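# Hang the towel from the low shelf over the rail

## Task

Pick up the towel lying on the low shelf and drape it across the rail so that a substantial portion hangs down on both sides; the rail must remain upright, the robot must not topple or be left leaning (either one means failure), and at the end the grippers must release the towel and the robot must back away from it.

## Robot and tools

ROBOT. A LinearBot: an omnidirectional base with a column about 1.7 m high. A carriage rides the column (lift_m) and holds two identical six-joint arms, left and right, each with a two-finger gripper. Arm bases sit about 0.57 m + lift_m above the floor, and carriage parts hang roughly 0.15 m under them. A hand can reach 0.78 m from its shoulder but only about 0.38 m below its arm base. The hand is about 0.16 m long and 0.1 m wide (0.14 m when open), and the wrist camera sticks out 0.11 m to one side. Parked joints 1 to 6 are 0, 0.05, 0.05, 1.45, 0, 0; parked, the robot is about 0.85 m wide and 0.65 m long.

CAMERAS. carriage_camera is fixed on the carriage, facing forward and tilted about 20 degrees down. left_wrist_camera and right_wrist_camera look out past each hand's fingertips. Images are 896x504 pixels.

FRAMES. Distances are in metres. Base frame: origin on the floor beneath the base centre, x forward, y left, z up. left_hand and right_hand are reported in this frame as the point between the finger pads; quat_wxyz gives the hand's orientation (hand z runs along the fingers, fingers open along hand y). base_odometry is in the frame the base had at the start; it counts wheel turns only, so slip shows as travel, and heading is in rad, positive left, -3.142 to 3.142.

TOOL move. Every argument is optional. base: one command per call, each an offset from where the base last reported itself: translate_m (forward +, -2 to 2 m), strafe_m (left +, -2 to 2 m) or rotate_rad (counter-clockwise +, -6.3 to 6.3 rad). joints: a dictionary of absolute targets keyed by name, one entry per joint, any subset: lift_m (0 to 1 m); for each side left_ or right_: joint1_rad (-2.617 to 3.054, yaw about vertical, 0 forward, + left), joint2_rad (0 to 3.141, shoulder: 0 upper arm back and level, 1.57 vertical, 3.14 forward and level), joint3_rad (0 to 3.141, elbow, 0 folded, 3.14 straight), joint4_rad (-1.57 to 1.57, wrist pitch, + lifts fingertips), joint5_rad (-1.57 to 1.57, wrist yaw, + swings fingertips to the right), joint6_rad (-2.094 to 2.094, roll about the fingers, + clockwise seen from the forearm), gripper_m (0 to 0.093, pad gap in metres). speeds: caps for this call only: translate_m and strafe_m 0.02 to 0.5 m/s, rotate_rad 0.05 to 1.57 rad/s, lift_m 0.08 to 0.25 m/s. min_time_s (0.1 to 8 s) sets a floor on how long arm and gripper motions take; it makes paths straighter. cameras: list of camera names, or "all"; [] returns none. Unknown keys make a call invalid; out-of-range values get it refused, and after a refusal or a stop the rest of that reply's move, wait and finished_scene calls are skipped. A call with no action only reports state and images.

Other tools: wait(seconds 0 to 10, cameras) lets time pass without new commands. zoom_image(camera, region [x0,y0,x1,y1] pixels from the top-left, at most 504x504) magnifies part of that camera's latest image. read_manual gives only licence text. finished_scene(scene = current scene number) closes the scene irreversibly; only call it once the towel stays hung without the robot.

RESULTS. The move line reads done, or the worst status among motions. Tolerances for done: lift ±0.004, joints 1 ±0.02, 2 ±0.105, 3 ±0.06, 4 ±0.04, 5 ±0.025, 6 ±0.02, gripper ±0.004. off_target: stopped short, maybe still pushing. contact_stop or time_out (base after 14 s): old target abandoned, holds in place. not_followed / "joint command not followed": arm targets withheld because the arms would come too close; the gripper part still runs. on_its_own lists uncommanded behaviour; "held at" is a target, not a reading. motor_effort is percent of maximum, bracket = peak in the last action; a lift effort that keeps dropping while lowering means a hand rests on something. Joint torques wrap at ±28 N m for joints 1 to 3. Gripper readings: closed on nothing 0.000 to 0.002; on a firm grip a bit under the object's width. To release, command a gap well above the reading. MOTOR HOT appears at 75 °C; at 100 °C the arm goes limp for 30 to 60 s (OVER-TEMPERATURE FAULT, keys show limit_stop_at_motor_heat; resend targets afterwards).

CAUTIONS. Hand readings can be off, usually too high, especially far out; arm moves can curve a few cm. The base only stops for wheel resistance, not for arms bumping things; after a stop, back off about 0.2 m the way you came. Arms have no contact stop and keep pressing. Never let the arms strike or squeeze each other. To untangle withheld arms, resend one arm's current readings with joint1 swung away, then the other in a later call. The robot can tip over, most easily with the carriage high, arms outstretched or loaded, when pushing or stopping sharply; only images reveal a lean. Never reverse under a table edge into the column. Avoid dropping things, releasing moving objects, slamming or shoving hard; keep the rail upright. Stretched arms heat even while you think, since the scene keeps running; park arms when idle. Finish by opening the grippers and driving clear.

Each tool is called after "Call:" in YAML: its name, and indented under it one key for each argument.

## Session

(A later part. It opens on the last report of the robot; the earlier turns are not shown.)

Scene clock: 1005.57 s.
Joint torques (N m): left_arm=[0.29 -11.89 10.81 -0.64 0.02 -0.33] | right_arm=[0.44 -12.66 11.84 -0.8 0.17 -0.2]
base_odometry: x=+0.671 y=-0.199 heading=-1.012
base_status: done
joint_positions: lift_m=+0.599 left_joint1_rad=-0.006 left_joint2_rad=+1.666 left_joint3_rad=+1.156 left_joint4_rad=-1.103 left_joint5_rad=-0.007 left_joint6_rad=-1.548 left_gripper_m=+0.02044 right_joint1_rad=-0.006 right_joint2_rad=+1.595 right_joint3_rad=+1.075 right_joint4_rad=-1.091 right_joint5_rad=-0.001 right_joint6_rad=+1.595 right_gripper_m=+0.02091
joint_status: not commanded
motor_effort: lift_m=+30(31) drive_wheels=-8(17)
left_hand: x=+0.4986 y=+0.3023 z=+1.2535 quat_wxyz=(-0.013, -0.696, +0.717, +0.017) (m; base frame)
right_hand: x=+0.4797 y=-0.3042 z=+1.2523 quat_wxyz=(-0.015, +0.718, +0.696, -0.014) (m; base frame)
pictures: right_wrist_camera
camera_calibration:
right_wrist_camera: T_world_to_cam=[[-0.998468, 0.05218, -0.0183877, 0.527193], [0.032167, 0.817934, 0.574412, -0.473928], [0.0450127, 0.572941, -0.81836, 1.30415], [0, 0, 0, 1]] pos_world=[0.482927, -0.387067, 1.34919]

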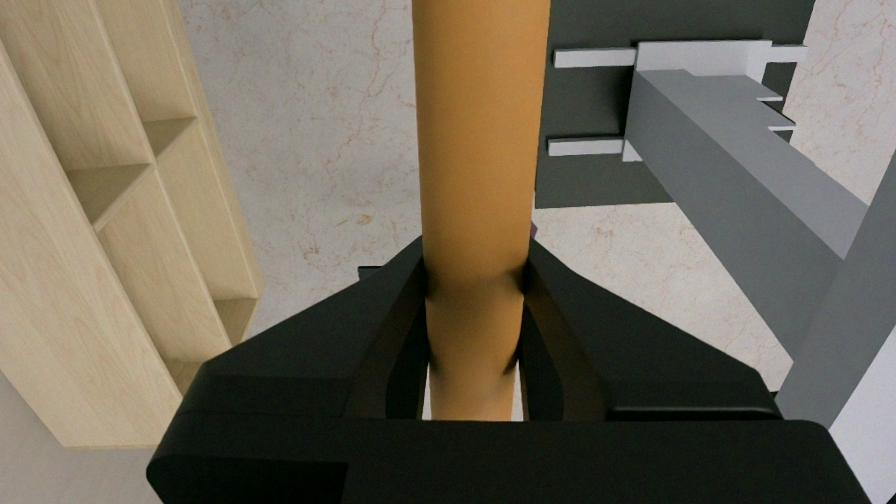

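Call:
move:
  joints: {"lift_m": 0.98}
  speeds: {"lift_m": 0.08}
  cameras: ["carriage_camera", "right_wrist_camera"]

Scene clock: 1012.40 s.
Joint torques (N m): left_arm=[0.27 -12.07 11.08 -0.66 0.03 -0.32] | right_arm=[0.38 -12.79 12.23 -0.85 0.18 -0.19]
move: done
base_odometry: x=+0.671 y=-0.199 heading=-1.012
base_status: not commanded
joint_positions: lift_m=+0.979 left_joint1_rad=-0.006 left_joint2_rad=+1.668 left_joint3_rad=+1.153 left_joint4_rad=-1.101 left_joint5_rad=-0.007 left_joint6_rad=-1.548 left_gripper_m=+0.02044 right_joint1_rad=-0.006 right_joint2_rad=+1.596 right_joint3_rad=+1.072 right_joint4_rad=-1.090 right_joint5_rad=-0.001 right_joint6_rad=+1.595 right_gripper_m=+0.02091
joint_status: all done
motor_effort: lift_m=+30(37) drive_wheels=-7(8)
left_hand: x=+0.4981 y=+0.3023 z=+1.6323 quat_wxyz=(-0.014, -0.696, +0.717, +0.019) (m; base frame)
right_hand: x=+0.4791 y=-0.3042 z=+1.6312 quat_wxyz=(-0.016, +0.718, +0.696, -0.015) (m; base frame)
pictures: carriage_camera, right_wrist_camera
camera_calibration:
carriage_camera: T_world_to_cam=[[-0.00559344, -0.999683, -0.0245389, 0.0525143], [-0.377647, 0.0248338, -0.925616, 1.89713], [0.925933, 0.00408966, -0.377667, 0.608756], [0, 0, 0, 1]] pos_world=[0.153073, 0.00289509, 1.98721]
right_wrist_camera: T_world_to_cam=[[-0.998514, 0.0521803, -0.0157206, 0.529258], [0.0337007, 0.817925, 0.574337, -0.692182], [0.0428273, 0.572954, -0.818468, 1.61549], [0, 0, 0, 1]] pos_world=[0.482612, -0.387065, 1.72809]

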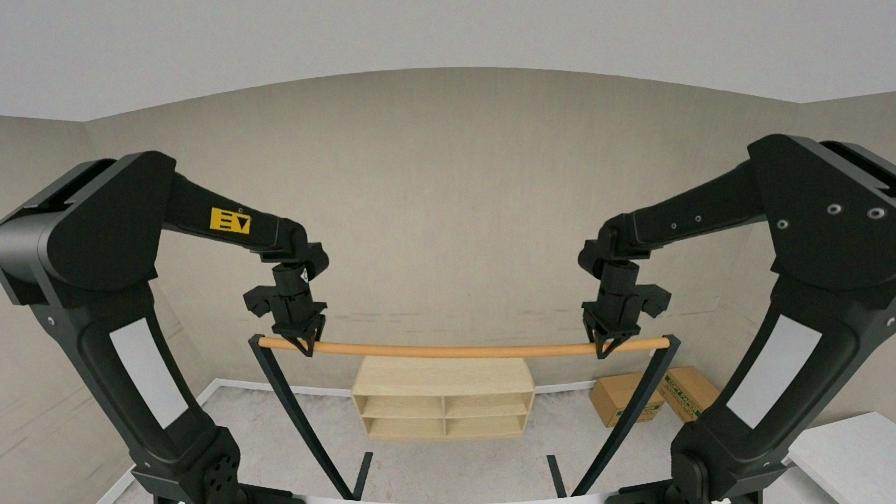

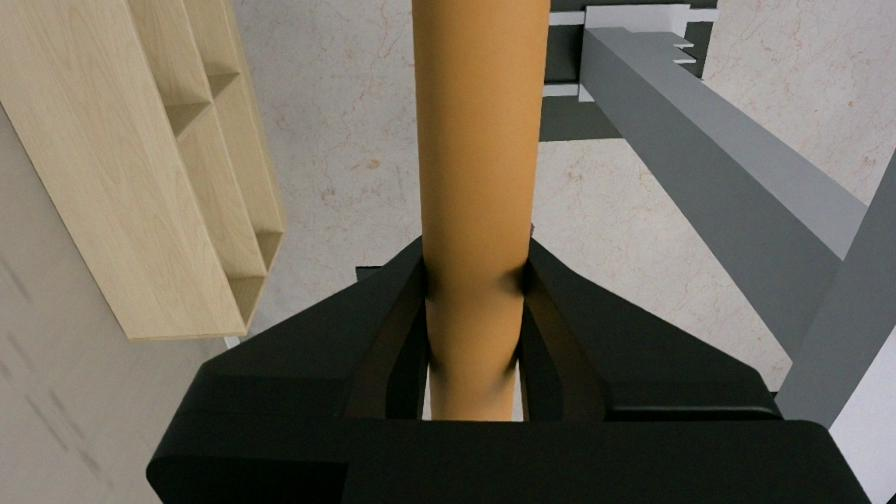

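Call:
zoom_image:
  camera: "carriage_camera"
  region: [330, 335, 570, 455]

Scaled by 2.100 from the camera's 896x504 image, which has a finer 1280x720 frame.

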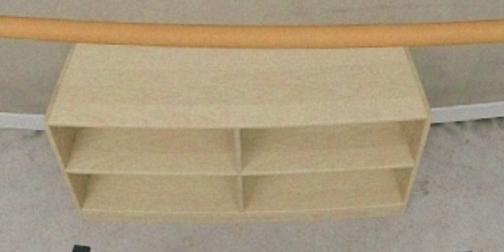

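Call:
move:
  base: {"strafe_m": 0.05}
  speeds: {"strafe_m": 0.05}
  cameras: []

Call:
move:
  base: {"translate_m": 0.37}
  speeds: {"translate_m": 0.08}
  cameras: ["carriage_camera", "right_wrist_camera"]

Scene clock: 1028.37 s.
Joint torques (N m): left_arm=[-0.18 -12.19 11.1 -0.67 0 -0.34] | right_arm=[-0.03 -12.88 12.18 -0.82 0.22 -0.22]
move: done
base_odometry: x=+0.713 y=-0.173 heading=-1.013
base_status: done
joint_positions: lift_m=+0.979 left_joint1_rad=-0.003 left_joint2_rad=+1.668 left_joint3_rad=+1.152 left_joint4_rad=-1.102 left_joint5_rad=-0.007 left_joint6_rad=-1.546 left_gripper_m=+0.02044 right_joint1_rad=-0.002 right_joint2_rad=+1.596 right_joint3_rad=+1.072 right_joint4_rad=-1.089 right_joint5_rad=-0.003 right_joint6_rad=+1.597 right_gripper_m=+0.02091
joint_status: not commanded
motor_effort: lift_m=+30(31) drive_wheels=+5(11)
left_hand: x=+0.4977 y=+0.3033 z=+1.6321 quat_wxyz=(-0.014, -0.697, +0.717, +0.019) (m; base frame)
right_hand: x=+0.4793 y=-0.3030 z=+1.6312 quat_wxyz=(-0.016, +0.717, +0.697, -0.014) (m; base frame)
pictures: none
No camera images: "cameras" was empty.

Scene clock: 1033.60 s.
Joint torques (N m): left_arm=[-0.08 -12 11.15 -0.73 0.03 -0.36] | right_arm=[-0.05 -12.74 12.18 -0.91 0.18 -0.2]
move: done
base_odometry: x=+0.910 y=-0.486 heading=-1.012
base_status: done
joint_positions: lift_m=+0.979 left_joint1_rad=-0.003 left_joint2_rad=+1.668 left_joint3_rad=+1.152 left_joint4_rad=-1.093 left_joint5_rad=-0.007 left_joint6_rad=-1.546 left_gripper_m=+0.02044 right_joint1_rad=-0.002 right_joint2_rad=+1.596 right_joint3_rad=+1.072 right_joint4_rad=-1.080 right_joint5_rad=-0.002 right_joint6_rad=+1.597 right_gripper_m=+0.02091
joint_status: not commanded
motor_effort: lift_m=+30(31) drive_wheels=+7(11)
left_hand: x=+0.4998 y=+0.3033 z=+1.6320 quat_wxyz=(-0.011, -0.697, +0.717, +0.016) (m; base frame)
right_hand: x=+0.4814 y=-0.3032 z=+1.6311 quat_wxyz=(-0.012, +0.717, +0.697, -0.011) (m; base frame)
pictures: carriage_camera, right_wrist_camera
camera_calibration:
carriage_camera: T_world_to_cam=[[-0.00559344, -0.999683, -0.0245389, 0.0525143], [-0.377647, 0.0248338, -0.925616, 1.89713], [0.925933, 0.00408966, -0.377667, 0.608756], [0, 0, 0, 1]] pos_world=[0.153073, 0.00289509, 1.98721]
right_wrist_camera: T_world_to_cam=[[-0.998416, 0.0502951, -0.0252274, 0.546438], [0.0266725, 0.81782, 0.574856, -0.690478], [0.0495439, 0.573272, -0.817866, 1.61066], [0, 0, 0, 1]] pos_world=[0.484191, -0.386141, 1.72801]

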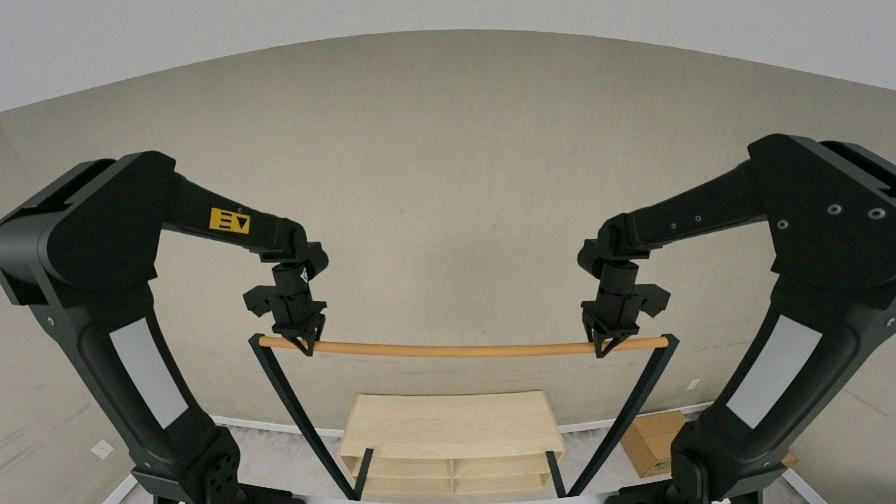

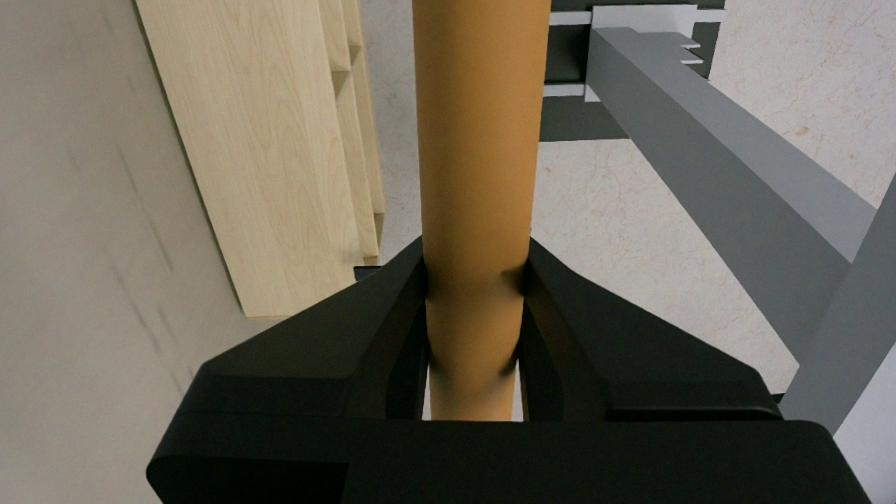

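Call:
zoom_image:
  camera: "right_wrist_camera"
  region: [480, 180, 600, 280]

Call:
zoom_image:
  camera: "carriage_camera"
  region: [320, 380, 600, 504]

Scaled by 4.200 from the camera's 896x504 image, which has a finer 1280x720 frame.

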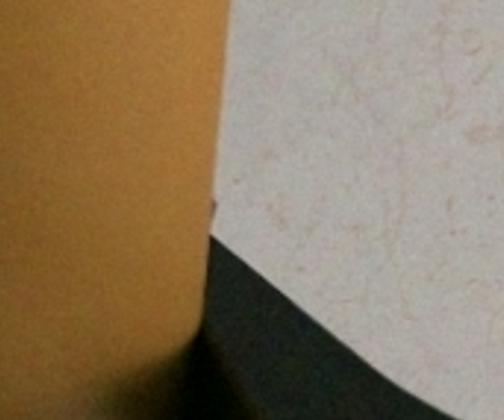

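Scaled by 1.800 from the camera's 896x504 image, which has a finer 1280x720 frame.

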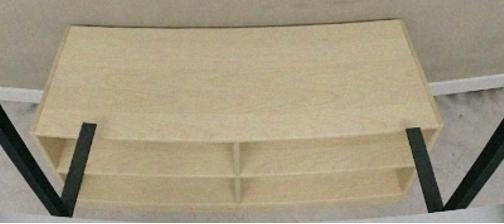

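Call:
move:
  base: {"translate_m": 0.26}
  speeds: {"translate_m": 0.06}
  cameras: ["carriage_camera", "right_wrist_camera"]

Call:
zoom_image:
  camera: "carriage_camera"
  region: [300, 380, 600, 504]

Call:
zoom_image:
  camera: "right_wrist_camera"
  region: [300, 100, 640, 320]

Scene clock: 1066.93 s.
Joint torques (N m): left_arm=[-0.06 -12 11.08 -0.7 0 -0.36] | right_arm=[0.02 -12.85 12.15 -0.84 0.19 -0.2]
move: done
base_odometry: x=+1.048 y=-0.707 heading=-1.011
base_status: done
joint_positions: lift_m=+0.979 left_joint1_rad=-0.003 left_joint2_rad=+1.668 left_joint3_rad=+1.152 left_joint4_rad=-1.096 left_joint5_rad=-0.007 left_joint6_rad=-1.546 left_gripper_m=+0.02045 right_joint1_rad=-0.002 right_joint2_rad=+1.596 right_joint3_rad=+1.072 right_joint4_rad=-1.083 right_joint5_rad=-0.002 right_joint6_rad=+1.597 right_gripper_m=+0.02091
joint_status: not commanded
motor_effort: lift_m=+30(31) drive_wheels=-6(14)
left_hand: x=+0.4991 y=+0.3033 z=+1.6321 quat_wxyz=(-0.012, -0.697, +0.717, +0.017) (m; base frame)
right_hand: x=+0.4808 y=-0.3032 z=+1.6311 quat_wxyz=(-0.013, +0.717, +0.697, -0.012) (m; base frame)
pictures: carriage_camera, right_wrist_camera
camera_calibration:
carriage_camera: T_world_to_cam=[[-0.00559344, -0.999683, -0.0245389, 0.0525143], [-0.377647, 0.0248338, -0.925616, 1.89713], [0.925933, 0.00408966, -0.377667, 0.608756], [0, 0, 0, 1]] pos_world=[0.153073, 0.00289509, 1.98721]
right_wrist_camera: T_world_to_cam=[[-0.99848, 0.0502953, -0.0225609, 0.541465], [0.0282074, 0.817816, 0.574788, -0.691103], [0.0473598, 0.573278, -0.817991, 1.61196], [0, 0, 0, 1]] pos_world=[0.483793, -0.38614, 1.72803]

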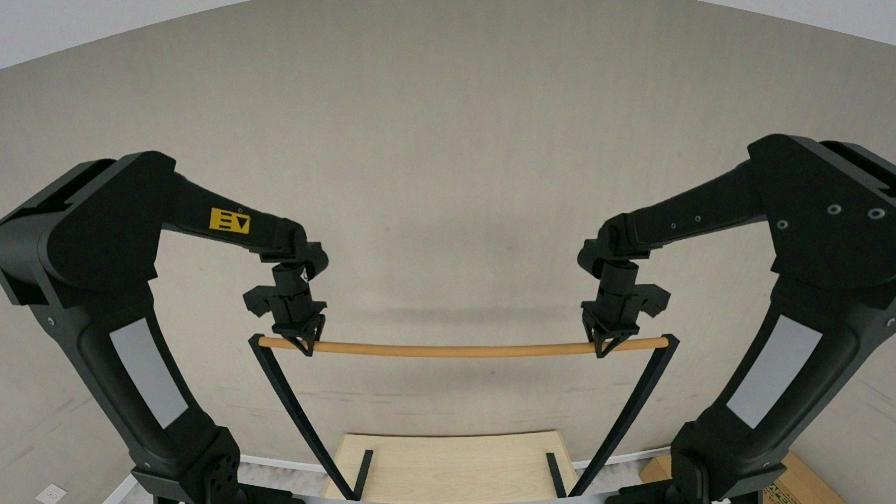

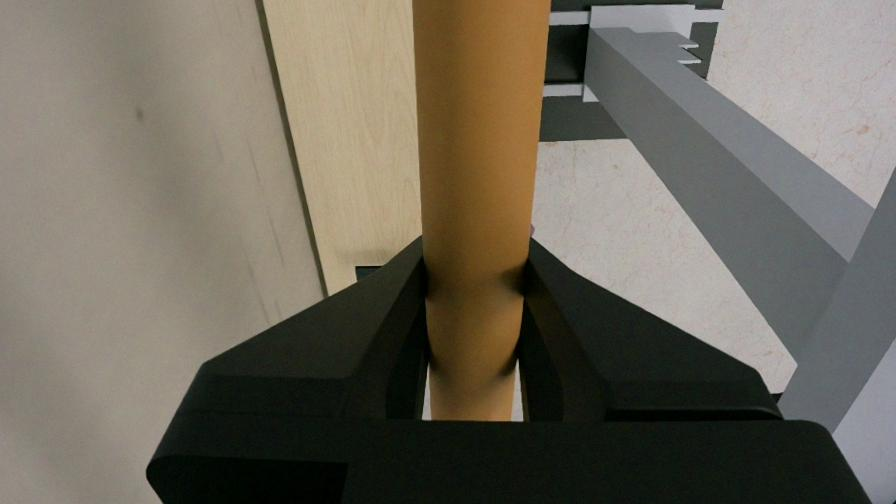

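Scaled by 1.680 from the camera's 896x504 image, which has a finer 1280x720 frame.

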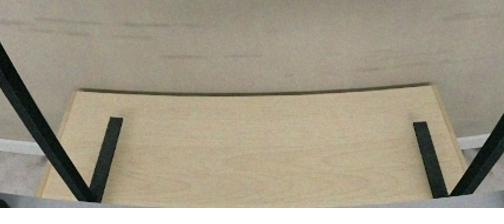

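Scaled by 1.482 from the camera's 896x504 image, which has a finer 1280x720 frame.

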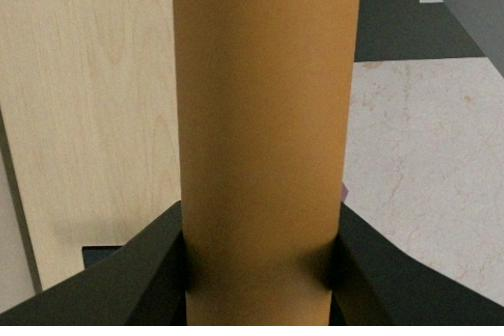

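Call:
move:
  base: {"translate_m": 0.03}
  speeds: {"translate_m": 0.04}
  cameras: []

Call:
move:
  joints: {"lift_m": 0.93}
  speeds: {"lift_m": 0.08}
  cameras: ["carriage_camera"]

Call:
zoom_image:
  camera: "carriage_camera"
  region: [300, 380, 600, 504]

Scene clock: 1074.50 s.
Joint torques (N m): left_arm=[-0.12 -12.07 11.06 -0.6 0.01 -0.35] | right_arm=[0.03 -12.72 12.15 -0.84 0.17 -0.2]
move: done
base_odometry: x=+1.064 y=-0.732 heading=-1.010
base_status: done
joint_positions: lift_m=+0.979 left_joint1_rad=-0.003 left_joint2_rad=+1.668 left_joint3_rad=+1.152 left_joint4_rad=-1.096 left_joint5_rad=-0.007 left_joint6_rad=-1.546 left_gripper_m=+0.02045 right_joint1_rad=-0.002 right_joint2_rad=+1.596 right_joint3_rad=+1.072 right_joint4_rad=-1.082 right_joint5_rad=-0.002 right_joint6_rad=+1.597 right_gripper_m=+0.02091
joint_status: not commanded
motor_effort: lift_m=+30(31) drive_wheels=+6(13)
left_hand: x=+0.4991 y=+0.3033 z=+1.6321 quat_wxyz=(-0.012, -0.697, +0.717, +0.017) (m; base frame)
right_hand: x=+0.4809 y=-0.3032 z=+1.6311 quat_wxyz=(-0.013, +0.717, +0.697, -0.012) (m; base frame)
pictures: none
No camera images: "cameras" was empty.

Scene clock: 1075.50 s.
Joint torques (N m): left_arm=[-0.02 -11.17 10.11 -0.22 -0.02 -0.34] | right_arm=[0.14 -12.05 11.28 -0.47 0.19 -0.22]
move: done
base_odometry: x=+1.064 y=-0.732 heading=-1.010
base_status: not commanded
joint_positions: lift_m=+0.930 left_joint1_rad=-0.005 left_joint2_rad=+1.659 left_joint3_rad=+1.164 left_joint4_rad=-1.145 left_joint5_rad=-0.004 left_joint6_rad=-1.547 left_gripper_m=+0.02044 right_joint1_rad=-0.004 right_joint2_rad=+1.588 right_joint3_rad=+1.083 right_joint4_rad=-1.127 right_joint5_rad=+0.001 right_joint6_rad=+1.597 right_gripper_m=+0.02091
joint_status: all done
motor_effort: lift_m=+22(26) drive_wheels=+7(8)
left_hand: x=+0.4913 y=+0.3023 z=+1.5888 quat_wxyz=(-0.023, -0.696, +0.717, +0.026) (m; base frame)
right_hand: x=+0.4737 y=-0.3041 z=+1.5871 quat_wxyz=(-0.021, +0.717, +0.696, -0.022) (m; base frame)
pictures: carriage_camera
camera_calibration:
carriage_camera: T_world_to_cam=[[-0.00559344, -0.999683, -0.0245389, 0.0513122], [-0.377647, 0.0248338, -0.925616, 1.85179], [0.925933, 0.00408966, -0.377667, 0.590256], [0, 0, 0, 1]] pos_world=[0.153073, 0.00289509, 1.93822]

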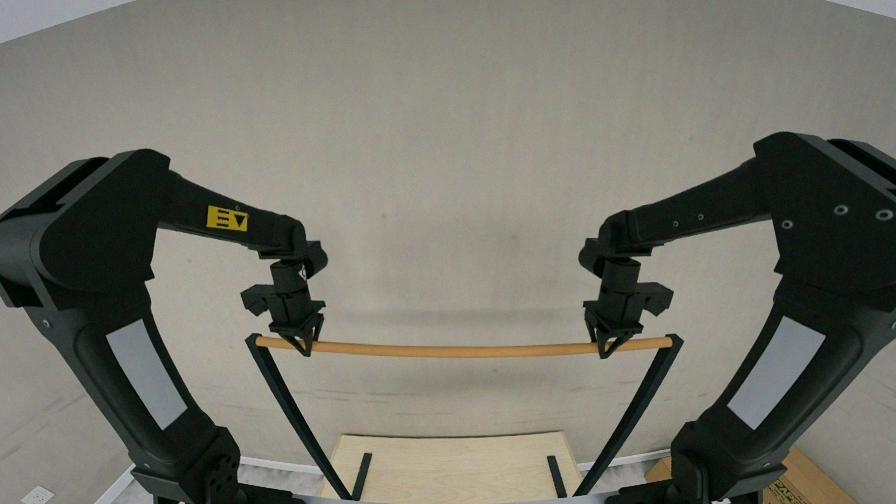

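Scaled by 1.680 from the camera's 896x504 image, which has a finer 1280x720 frame.

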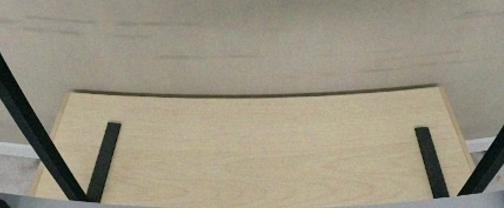

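Call:
move:
  joints: {"lift_m": 0.905}
  speeds: {"lift_m": 0.08}
  cameras: ["carriage_camera"]

Call:
zoom_image:
  camera: "carriage_camera"
  region: [300, 380, 600, 504]

Scene clock: 1080.47 s.
Joint torques (N m): left_arm=[0.12 -6.43 7.68 0.64 -0.01 -0.36] | right_arm=[0.17 -6.99 8.25 0.35 0.15 -0.21]
move: done
base_odometry: x=+1.064 y=-0.732 heading=-1.010
base_status: not commanded
joint_positions: lift_m=+0.905 left_joint1_rad=-0.005 left_joint2_rad=+1.612 left_joint3_rad=+1.196 left_joint4_rad=-1.226 left_joint5_rad=-0.004 left_joint6_rad=-1.547 left_gripper_m=+0.02044 right_joint1_rad=-0.004 right_joint2_rad=+1.538 right_joint3_rad=+1.116 right_joint4_rad=-1.212 right_joint5_rad=+0.001 right_joint6_rad=+1.597 right_gripper_m=+0.02091
joint_status: all done
motor_effort: lift_m=+19(19) drive_wheels=+6(7)
left_hand: x=+0.4826 y=+0.3024 z=+1.5847 quat_wxyz=(-0.024, -0.696, +0.717, +0.026) (m; base frame)
right_hand: x=+0.4649 y=-0.3040 z=+1.5830 quat_wxyz=(-0.022, +0.717, +0.696, -0.023) (m; base frame)
pictures: carriage_camera
camera_calibration:
carriage_camera: T_world_to_cam=[[-0.00559344, -0.999683, -0.0245389, 0.0507085], [-0.377647, 0.0248338, -0.925616, 1.82902], [0.925933, 0.00408966, -0.377667, 0.580965], [0, 0, 0, 1]] pos_world=[0.153073, 0.00289509, 1.91362]

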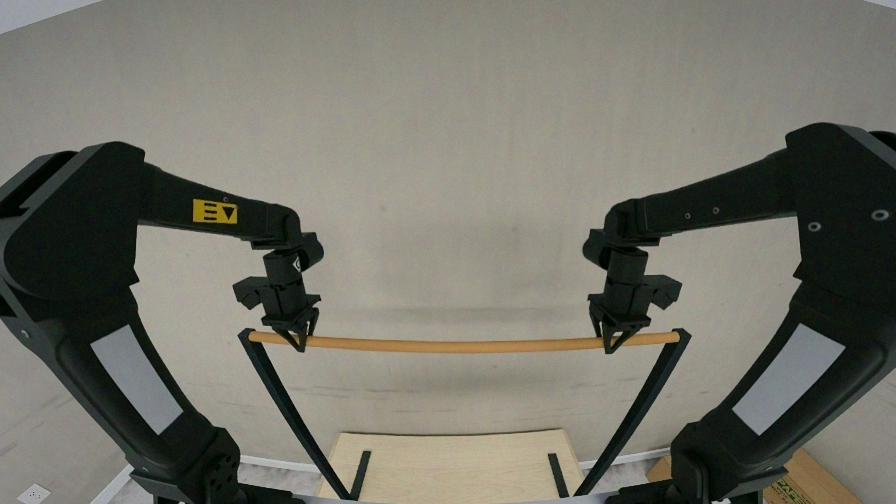

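Scaled by 1.680 from the camera's 896x504 image, which has a finer 1280x720 frame.

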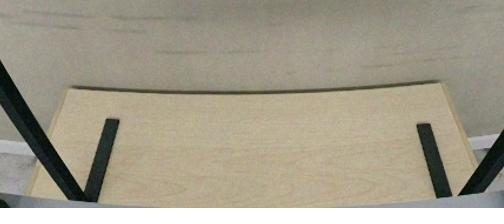

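Call:
move:
  joints: {"lift_m": 0.892}
  speeds: {"lift_m": 0.08}
  cameras: []

Call:
move:
  joints: {"left_gripper_m": 0.045, "right_gripper_m": 0.045}
  min_time_s: 2.0
  cameras: ["carriage_camera"]

Scene clock: 1087.90 s.
Joint torques (N m): left_arm=[0.1 -4.08 6.26 1.16 -0.01 -0.34] | right_arm=[0.17 -4.45 6.86 0.79 0.17 -0.2]
move: done
base_odometry: x=+1.064 y=-0.732 heading=-1.010
base_status: not commanded
joint_positions: lift_m=+0.893 left_joint1_rad=-0.005 left_joint2_rad=+1.588 left_joint3_rad=+1.215 left_joint4_rad=-1.271 left_joint5_rad=-0.005 left_joint6_rad=-1.547 left_gripper_m=+0.02044 right_joint1_rad=-0.004 right_joint2_rad=+1.513 right_joint3_rad=+1.135 right_joint4_rad=-1.256 right_joint5_rad=+0.000 right_joint6_rad=+1.597 right_gripper_m=+0.02091
joint_status: all done
motor_effort: lift_m=+17(17) drive_wheels=+7(7)
left_hand: x=+0.4774 y=+0.3025 z=+1.5826 quat_wxyz=(-0.025, -0.696, +0.717, +0.027) (m; base frame)
right_hand: x=+0.4600 y=-0.3038 z=+1.5809 quat_wxyz=(-0.022, +0.717, +0.696, -0.022) (m; base frame)
pictures: none
No camera images: "cameras" was empty.

Scene clock: 1090.20 s.
Joint torques (N m): left_arm=[0.12 -4.55 6.32 0.77 0 -0.18] | right_arm=[0.14 -4.68 6.95 0.48 0.16 -0.11]
move: done
base_odometry: x=+1.064 y=-0.732 heading=-1.010
base_status: not commanded
joint_positions: lift_m=+0.893 left_joint1_rad=-0.005 left_joint2_rad=+1.592 left_joint3_rad=+1.215 left_joint4_rad=-1.228 left_joint5_rad=-0.005 left_joint6_rad=-1.560 left_gripper_m=+0.04493 right_joint1_rad=-0.004 right_joint2_rad=+1.513 right_joint3_rad=+1.135 right_joint4_rad=-1.214 right_joint5_rad=+0.000 right_joint6_rad=+1.587 right_gripper_m=+0.04489
joint_status: all done
motor_effort: lift_m=+18(18) drive_wheels=+7(7)
left_hand: x=+0.4878 y=+0.3025 z=+1.5810 quat_wxyz=(-0.011, -0.701, +0.713, +0.014) (m; base frame)
right_hand: x=+0.4702 y=-0.3039 z=+1.5804 quat_wxyz=(-0.007, +0.714, +0.700, -0.007) (m; base frame)
pictures: carriage_camera
camera_calibration:
carriage_camera: T_world_to_cam=[[-0.00559344, -0.999683, -0.0245389, 0.0503936], [-0.377647, 0.0248338, -0.925616, 1.81714], [0.925933, 0.00408966, -0.377667, 0.576119], [0, 0, 0, 1]] pos_world=[0.153073, 0.00289509, 1.90079]

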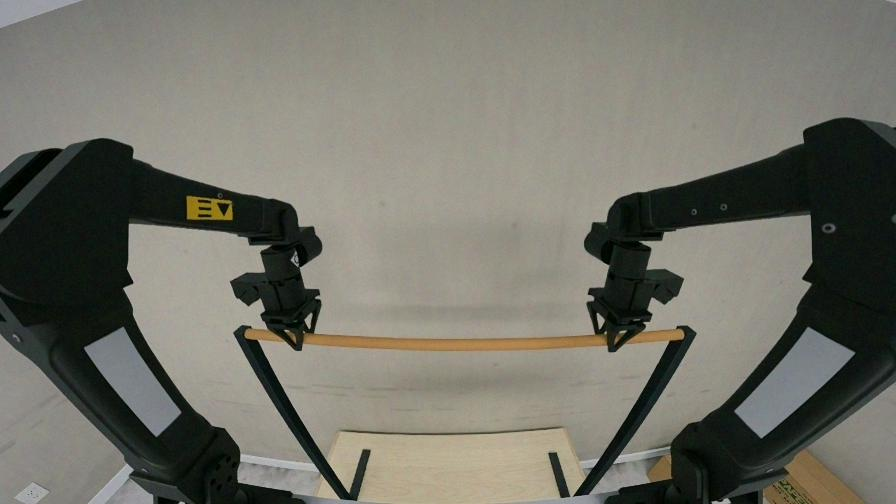

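Call:
move:
  joints: {"left_gripper_m": 0.093, "right_gripper_m": 0.093}
  min_time_s: 1.0
  cameras: ["right_wrist_camera", "left_wrist_camera"]

Scene clock: 1093.60 s.
Joint torques (N m): left_arm=[0.08 -4.62 6.35 0.55 -0.01 -0.19] | right_arm=[0.17 -5.12 6.9 0.33 0.17 -0.09]
move: done
base_odometry: x=+1.064 y=-0.732 heading=-1.010
base_status: not commanded
joint_positions: lift_m=+0.893 left_joint1_rad=-0.005 left_joint2_rad=+1.592 left_joint3_rad=+1.215 left_joint4_rad=-1.202 left_joint5_rad=-0.005 left_joint6_rad=-1.561 left_gripper_m=+0.09290 right_joint1_rad=-0.004 right_joint2_rad=+1.517 right_joint3_rad=+1.135 right_joint4_rad=-1.196 right_joint5_rad=+0.000 right_joint6_rad=+1.585 right_gripper_m=+0.09286
joint_status: all done
motor_effort: lift_m=+18(18) drive_wheels=+6(7)
left_hand: x=+0.4942 y=+0.3024 z=+1.5809 quat_wxyz=(-0.001, -0.702, +0.712, +0.005) (m; base frame)
right_hand: x=+0.4746 y=-0.3039 z=+1.5794 quat_wxyz=(-0.003, +0.714, +0.700, -0.002) (m; base frame)
pictures: left_wrist_camera, right_wrist_camera
camera_calibration:
left_wrist_camera: T_world_to_cam=[[0.999235, -0.0372558, 0.0118803, -0.502633], [-0.0371332, -0.808783, 0.586933, -0.662994], [-0.0122581, -0.586925, -0.809548, 1.5842], [0, 0, 0, 1]] pos_world=[0.497049, 0.374862, 1.67759]
right_wrist_camera: T_world_to_cam=[[-0.99782, 0.0406929, -0.051951, 0.57732], [0.00349917, 0.818762, 0.574123, -0.647652], [0.0658982, 0.572689, -0.817119, 1.56001], [0, 0, 0, 1]] pos_world=[0.475526, -0.386621, 1.67654]

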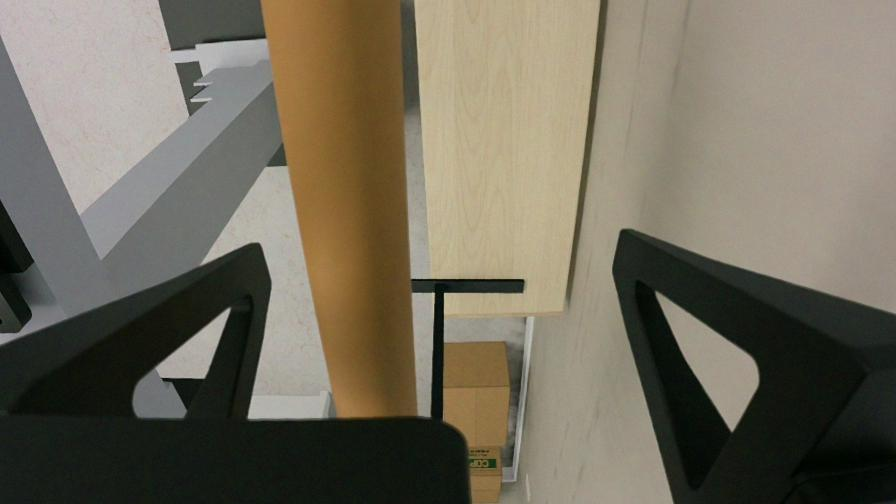

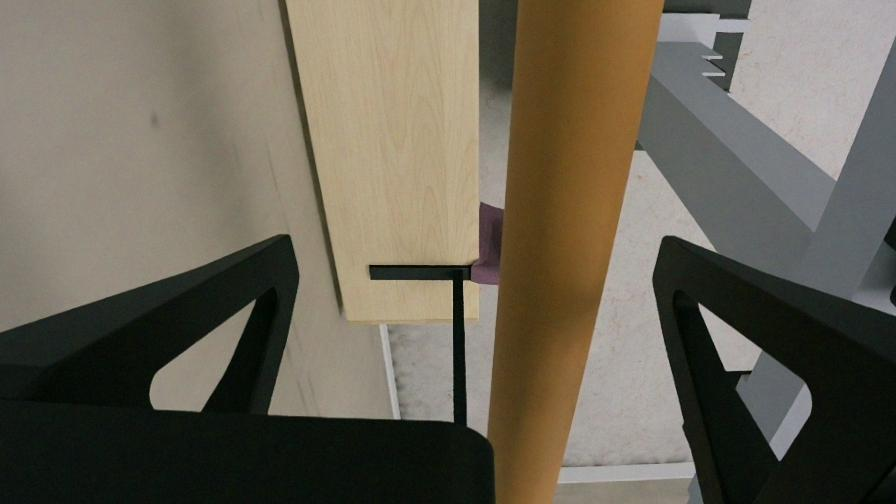

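Call:
move:
  joints: {"lift_m": 0.975}
  speeds: {"lift_m": 0.08}
  cameras: ["right_wrist_camera", "left_wrist_camera", "carriage_camera"]

Scene clock: 1110.17 s.
Joint torques (N m): left_arm=[0.14 -5.24 6.23 0.51 0 -0.17] | right_arm=[0.14 -5.41 6.87 0.3 0.17 -0.1]
move: done
base_odometry: x=+1.064 y=-0.732 heading=-1.010
base_status: not commanded
joint_positions: lift_m=+0.975 left_joint1_rad=-0.005 left_joint2_rad=+1.597 left_joint3_rad=+1.215 left_joint4_rad=-1.199 left_joint5_rad=-0.005 left_joint6_rad=-1.561 left_gripper_m=+0.09290 right_joint1_rad=-0.004 right_joint2_rad=+1.520 right_joint3_rad=+1.136 right_joint4_rad=-1.194 right_joint5_rad=+0.000 right_joint6_rad=+1.585 right_gripper_m=+0.09286
joint_status: all done
motor_effort: lift_m=+24(30) drive_wheels=+5(6)
left_hand: x=+0.4949 y=+0.3024 z=+1.6616 quat_wxyz=(-0.002, -0.702, +0.712, +0.005) (m; base frame)
right_hand: x=+0.4753 y=-0.3039 z=+1.6609 quat_wxyz=(-0.003, +0.714, +0.701, -0.003) (m; base frame)
pictures: carriage_camera, left_wrist_camera, right_wrist_camera
camera_calibration:
carriage_camera: T_world_to_cam=[[-0.00559344, -0.999683, -0.0245389, 0.0524095], [-0.377647, 0.0248338, -0.925616, 1.89318], [0.925933, 0.00408966, -0.377667, 0.607144], [0, 0, 0, 1]] pos_world=[0.153073, 0.00289509, 1.98294]
left_wrist_camera: T_world_to_cam=[[0.999274, -0.0368748, 0.00959438, -0.500674], [-0.0354823, -0.808805, 0.587005, -0.711271], [-0.0138857, -0.586919, -0.809527, 1.65031], [0, 0, 0, 1]] pos_world=[0.497989, 0.374858, 1.7583]
right_wrist_camera: T_world_to_cam=[[-0.997855, 0.0403125, -0.0515703, 0.581521], [0.00340581, 0.818761, 0.574125, -0.694379], [0.0653681, 0.572718, -0.817142, 1.62682], [0, 0, 0, 1]] pos_world=[0.476297, -0.386623, 1.758]

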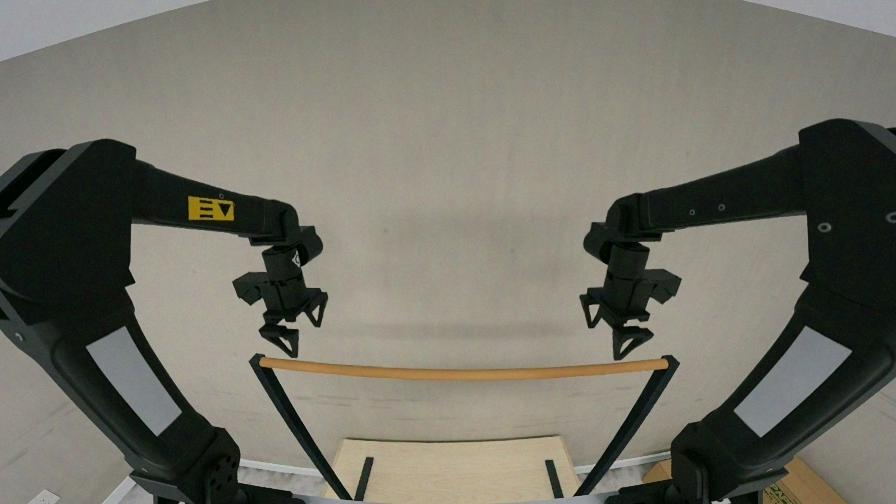

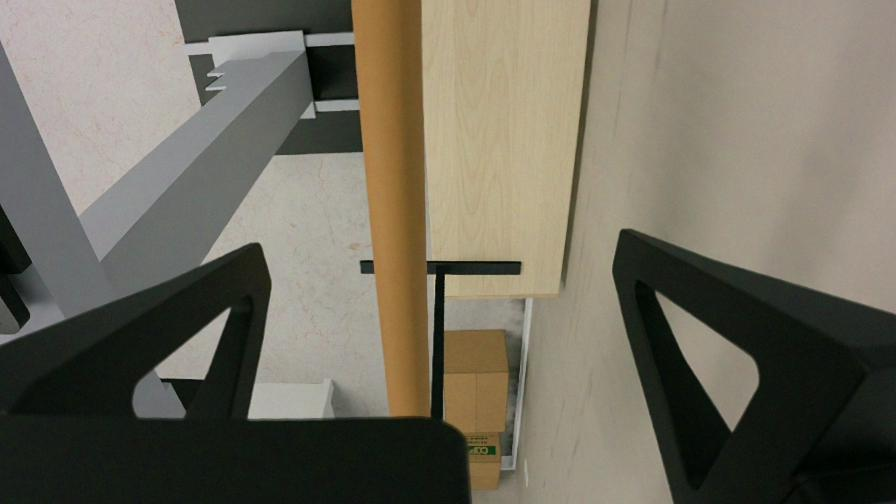

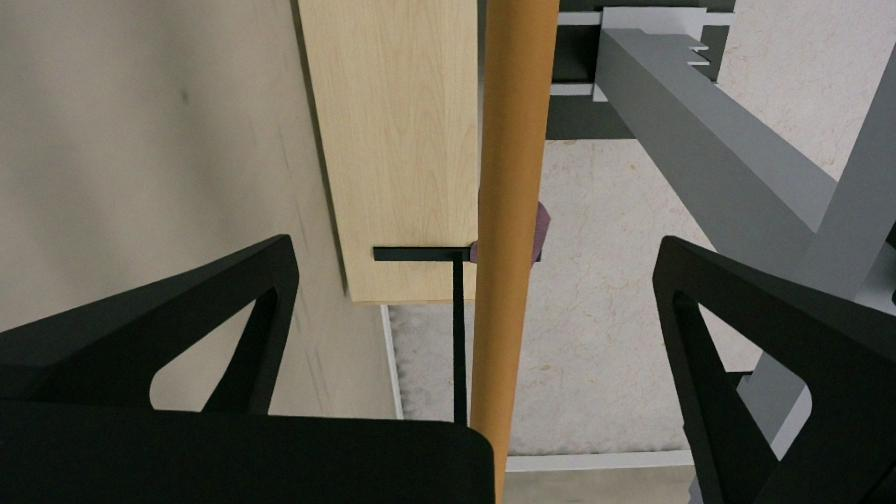

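Call:
zoom_image:
  camera: "right_wrist_camera"
  region: [360, 160, 610, 320]

Scaled by 2.016 from the camera's 896x504 image, which has a finer 1280x720 frame.

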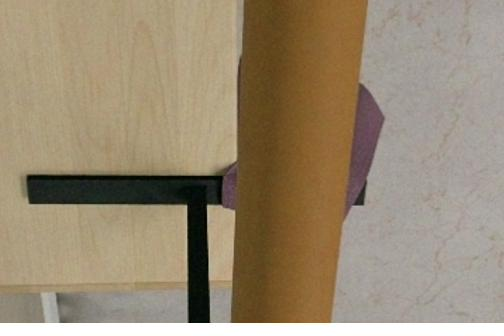

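Call:
move:
  base: {"translate_m": -0.5}
  speeds: {"translate_m": 0.12}
  cameras: ["carriage_camera"]

Call:
move:
  joints: {"lift_m": 0.4, "left_joint1_rad": 0, "left_joint2_rad": 0.05, "left_joint3_rad": 0.05, "left_joint4_rad": 1.45, "left_joint5_rad": 0, "left_joint6_rad": 0, "right_joint1_rad": 0, "right_joint2_rad": 0.05, "right_joint3_rad": 0.05, "right_joint4_rad": 1.45, "right_joint5_rad": 0, "right_joint6_rad": 0}
  min_time_s: 3.0
  cameras: ["carriage_camera"]

Scene clock: 1124.47 s.
Joint torques (N m): left_arm=[0.08 -5.19 6.37 0.49 0 -0.17] | right_arm=[0.13 -5.5 6.9 0.27 0.19 -0.09]
move: done
base_odometry: x=+0.798 y=-0.309 heading=-1.009
base_status: done
joint_positions: lift_m=+0.975 left_joint1_rad=-0.005 left_joint2_rad=+1.597 left_joint3_rad=+1.215 left_joint4_rad=-1.194 left_joint5_rad=-0.005 left_joint6_rad=-1.561 left_gripper_m=+0.09290 right_joint1_rad=-0.004 right_joint2_rad=+1.520 right_joint3_rad=+1.136 right_joint4_rad=-1.189 right_joint5_rad=+0.000 right_joint6_rad=+1.585 right_gripper_m=+0.09286
joint_status: not commanded
motor_effort: lift_m=+24(25) drive_wheels=-6(13)
left_hand: x=+0.4961 y=+0.3024 z=+1.6616 quat_wxyz=(+0.000, -0.702, +0.712, +0.004) (m; base frame)
right_hand: x=+0.4765 y=-0.3039 z=+1.6609 quat_wxyz=(-0.001, +0.714, +0.701, -0.001) (m; base frame)
pictures: carriage_camera
camera_calibration:
carriage_camera: T_world_to_cam=[[-0.00559344, -0.999683, -0.0245389, 0.0524095], [-0.377647, 0.0248338, -0.925616, 1.89318], [0.925933, 0.00408966, -0.377667, 0.607144], [0, 0, 0, 1]] pos_world=[0.153073, 0.00289509, 1.98294]

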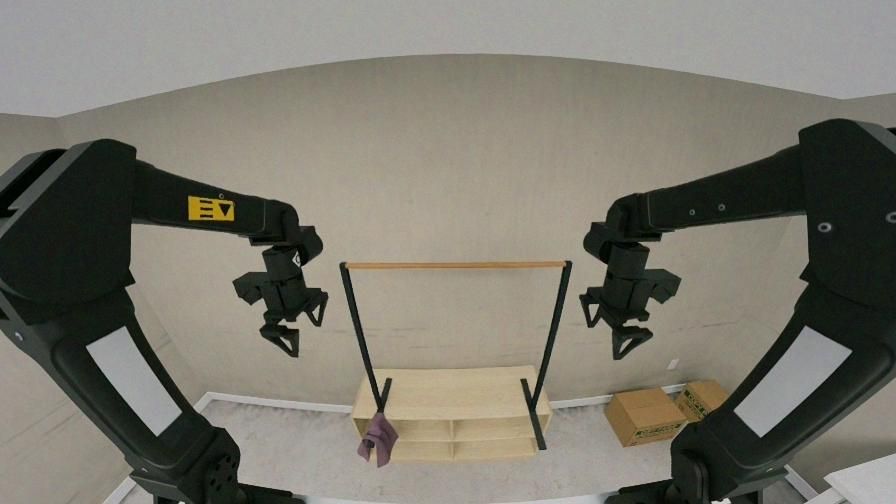

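Scene clock: 1127.83 s.
Joint torques (N m): left_arm=[0.08 2.62 4.81 0.2 0.09 0.03] | right_arm=[0.17 2.67 5.11 0.07 0.07 -0.1]
move: done
base_odometry: x=+0.798 y=-0.309 heading=-1.009
base_status: not commanded
joint_positions: lift_m=+0.400 left_joint1_rad=-0.005 left_joint2_rad=+0.060 left_joint3_rad=+0.057 left_joint4_rad=+1.429 left_joint5_rad=-0.005 left_joint6_rad=-0.011 left_gripper_m=+0.09292 right_joint1_rad=-0.004 right_joint2_rad=+0.062 right_joint3_rad=+0.059 right_joint4_rad=+1.433 right_joint5_rad=+0.000 right_joint6_rad=+0.017 right_gripper_m=+0.09288
joint_status: all done
motor_effort: lift_m=+20(20) drive_wheels=+6(7)
left_hand: x=+0.2583 y=+0.3035 z=+1.4233 quat_wxyz=(+0.997, -0.002, +0.073, -0.007) (m; base frame)
right_hand: x=+0.2571 y=-0.3030 z=+1.4239 quat_wxyz=(+0.997, +0.001, +0.070, +0.006) (m; base frame)
pictures: carriage_camera
camera_calibration:
carriage_camera: T_world_to_cam=[[-0.00559344, -0.999683, -0.0245389, 0.0383135], [-0.377647, 0.0248338, -0.925616, 1.36147], [0.925933, 0.00408966, -0.377667, 0.390199], [0, 0, 0, 1]] pos_world=[0.153073, 0.00289509, 1.40851]

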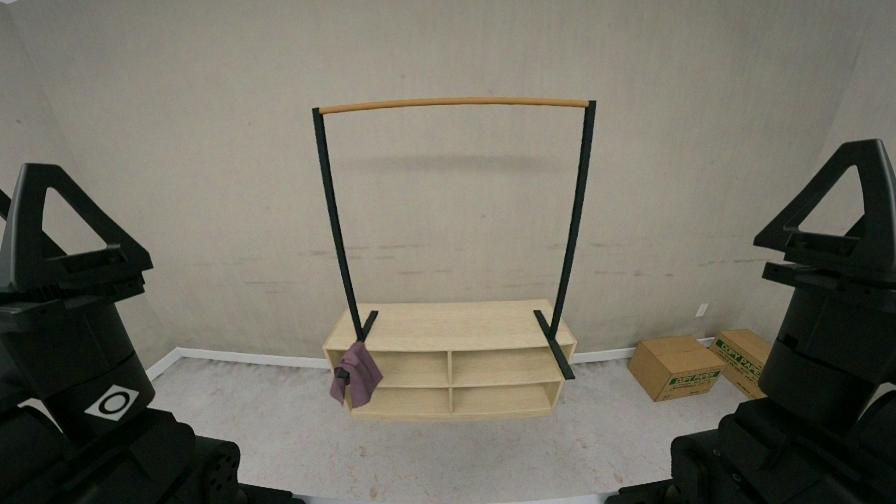

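Call:
zoom_image:
  camera: "carriage_camera"
  region: [290, 290, 440, 430]

Scaled by 3.360 from the camera's 896x504 image, which has a finer 1280x720 frame.

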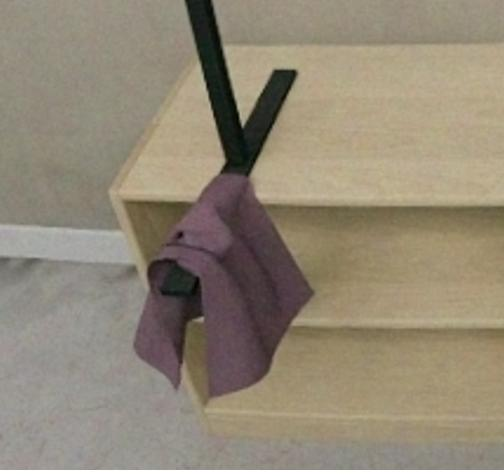

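Call:
move:
  base: {"strafe_m": 0.12}
  speeds: {"strafe_m": 0.15}
  cameras: []

Call:
move:
  base: {"translate_m": -0.18}
  joints: {"lift_m": 0.2, "left_joint1_rad": 0.0, "left_joint2_rad": 3.0556, "left_joint3_rad": 1.514, "left_joint4_rad": 1.022, "left_joint5_rad": 0, "left_joint6_rad": 0}
  min_time_s: 3.0
  cameras: ["carriage_camera", "left_wrist_camera"]

Scene clock: 1175.13 s.
Joint torques (N m): left_arm=[0.1 2.66 4.79 0.11 0.07 0.04] | right_arm=[0.09 2.74 5.08 0.02 0.06 -0.09]
move: done
base_odometry: x=+0.900 y=-0.244 heading=-1.009
base_status: done
joint_positions: lift_m=+0.400 left_joint1_rad=-0.005 left_joint2_rad=+0.060 left_joint3_rad=+0.057 left_joint4_rad=+1.432 left_joint5_rad=-0.005 left_joint6_rad=-0.009 left_gripper_m=+0.09292 right_joint1_rad=-0.004 right_joint2_rad=+0.062 right_joint3_rad=+0.058 right_joint4_rad=+1.437 right_joint5_rad=+0.000 right_joint6_rad=+0.015 right_gripper_m=+0.09288
joint_status: not commanded
motor_effort: lift_m=+20(20) drive_wheels=+2(8)
left_hand: x=+0.2575 y=+0.3035 z=+1.4233 quat_wxyz=(+0.997, -0.002, +0.071, -0.007) (m; base frame)
right_hand: x=+0.2563 y=-0.3030 z=+1.4240 quat_wxyz=(+0.998, +0.001, +0.069, +0.006) (m; base frame)
pictures: none
No camera images: "cameras" was empty.

Scene clock: 1178.43 s.
Joint torques (N m): left_arm=[0.06 -10.65 4.26 2.32 0.08 0.02] | right_arm=[0.13 3.11 5.68 -0.04 0.08 -0.09]
move: done
base_odometry: x=+0.804 y=-0.092 heading=-1.009
base_status: done
joint_positions: lift_m=+0.200 left_joint1_rad=-0.005 left_joint2_rad=+3.037 left_joint3_rad=+1.502 left_joint4_rad=+1.035 left_joint5_rad=-0.005 left_joint6_rad=-0.009 left_gripper_m=+0.09292 right_joint1_rad=-0.004 right_joint2_rad=+0.057 right_joint3_rad=+0.052 right_joint4_rad=+1.442 right_joint5_rad=+0.000 right_joint6_rad=+0.015 right_gripper_m=+0.09288
joint_status: all done
motor_effort: lift_m=+20(20) drive_wheels=+1(8)
left_hand: x=+0.7882 y=+0.3011 z=+0.5723 quat_wxyz=(+0.511, -0.003, +0.860, -0.001) (m; base frame)
right_hand: x=+0.2555 y=-0.3030 z=+1.2224 quat_wxyz=(+0.998, +0.001, +0.067, +0.006) (m; base frame)
pictures: carriage_camera, left_wrist_camera
camera_calibration:
carriage_camera: T_world_to_cam=[[-0.00559344, -0.999683, -0.0245389, 0.0334066], [-0.377647, 0.0248338, -0.925616, 1.17638], [0.925933, 0.00408966, -0.377667, 0.31468], [0, 0, 0, 1]] pos_world=[0.153073, 0.00289509, 1.20854]
left_wrist_camera: T_world_to_cam=[[-0.0253704, -0.999667, -0.00468211, 0.322355], [-0.904422, 0.024948, -0.425909, 0.951007], [0.425884, -0.00657091, -0.904754, 0.304918], [0, 0, 0, 1]] pos_world=[0.73843, 0.300526, 0.682427]

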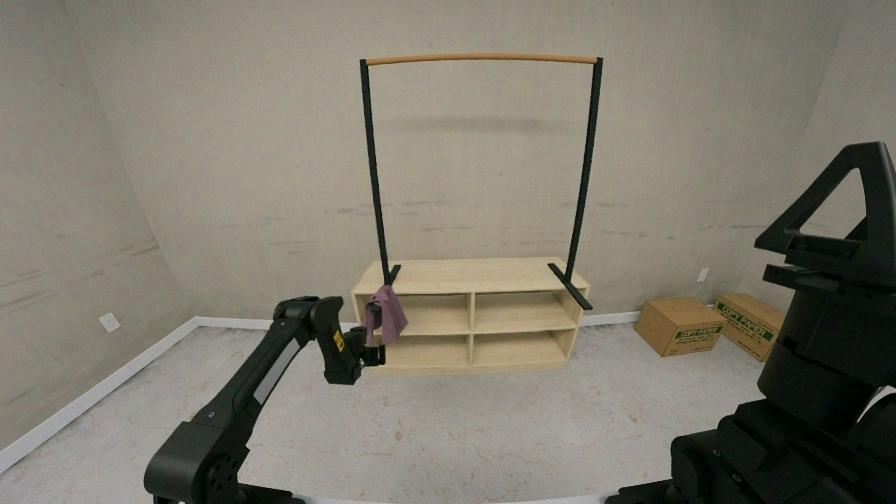

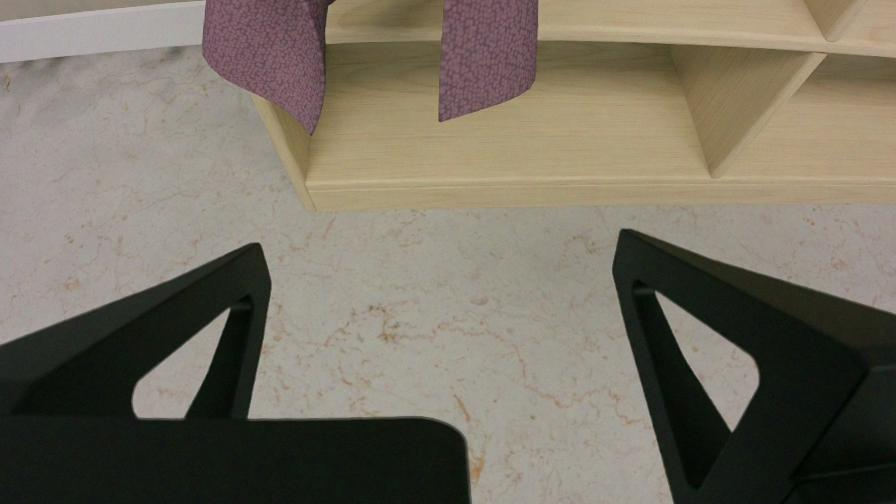

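Call:
zoom_image:
  camera: "carriage_camera"
  region: [320, 250, 440, 400]

Call:
zoom_image:
  camera: "left_wrist_camera"
  region: [180, 0, 600, 220]

Scaled by 3.360 from the camera's 896x504 image, which has a finer 1280x720 frame.

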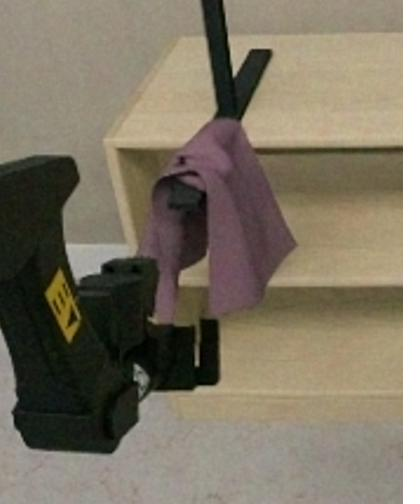

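Scaled by 1.200 from the camera's 896x504 image, which has a finer 1280x720 frame.

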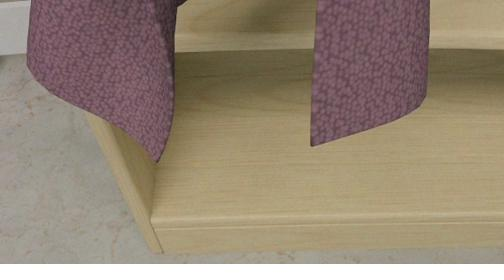

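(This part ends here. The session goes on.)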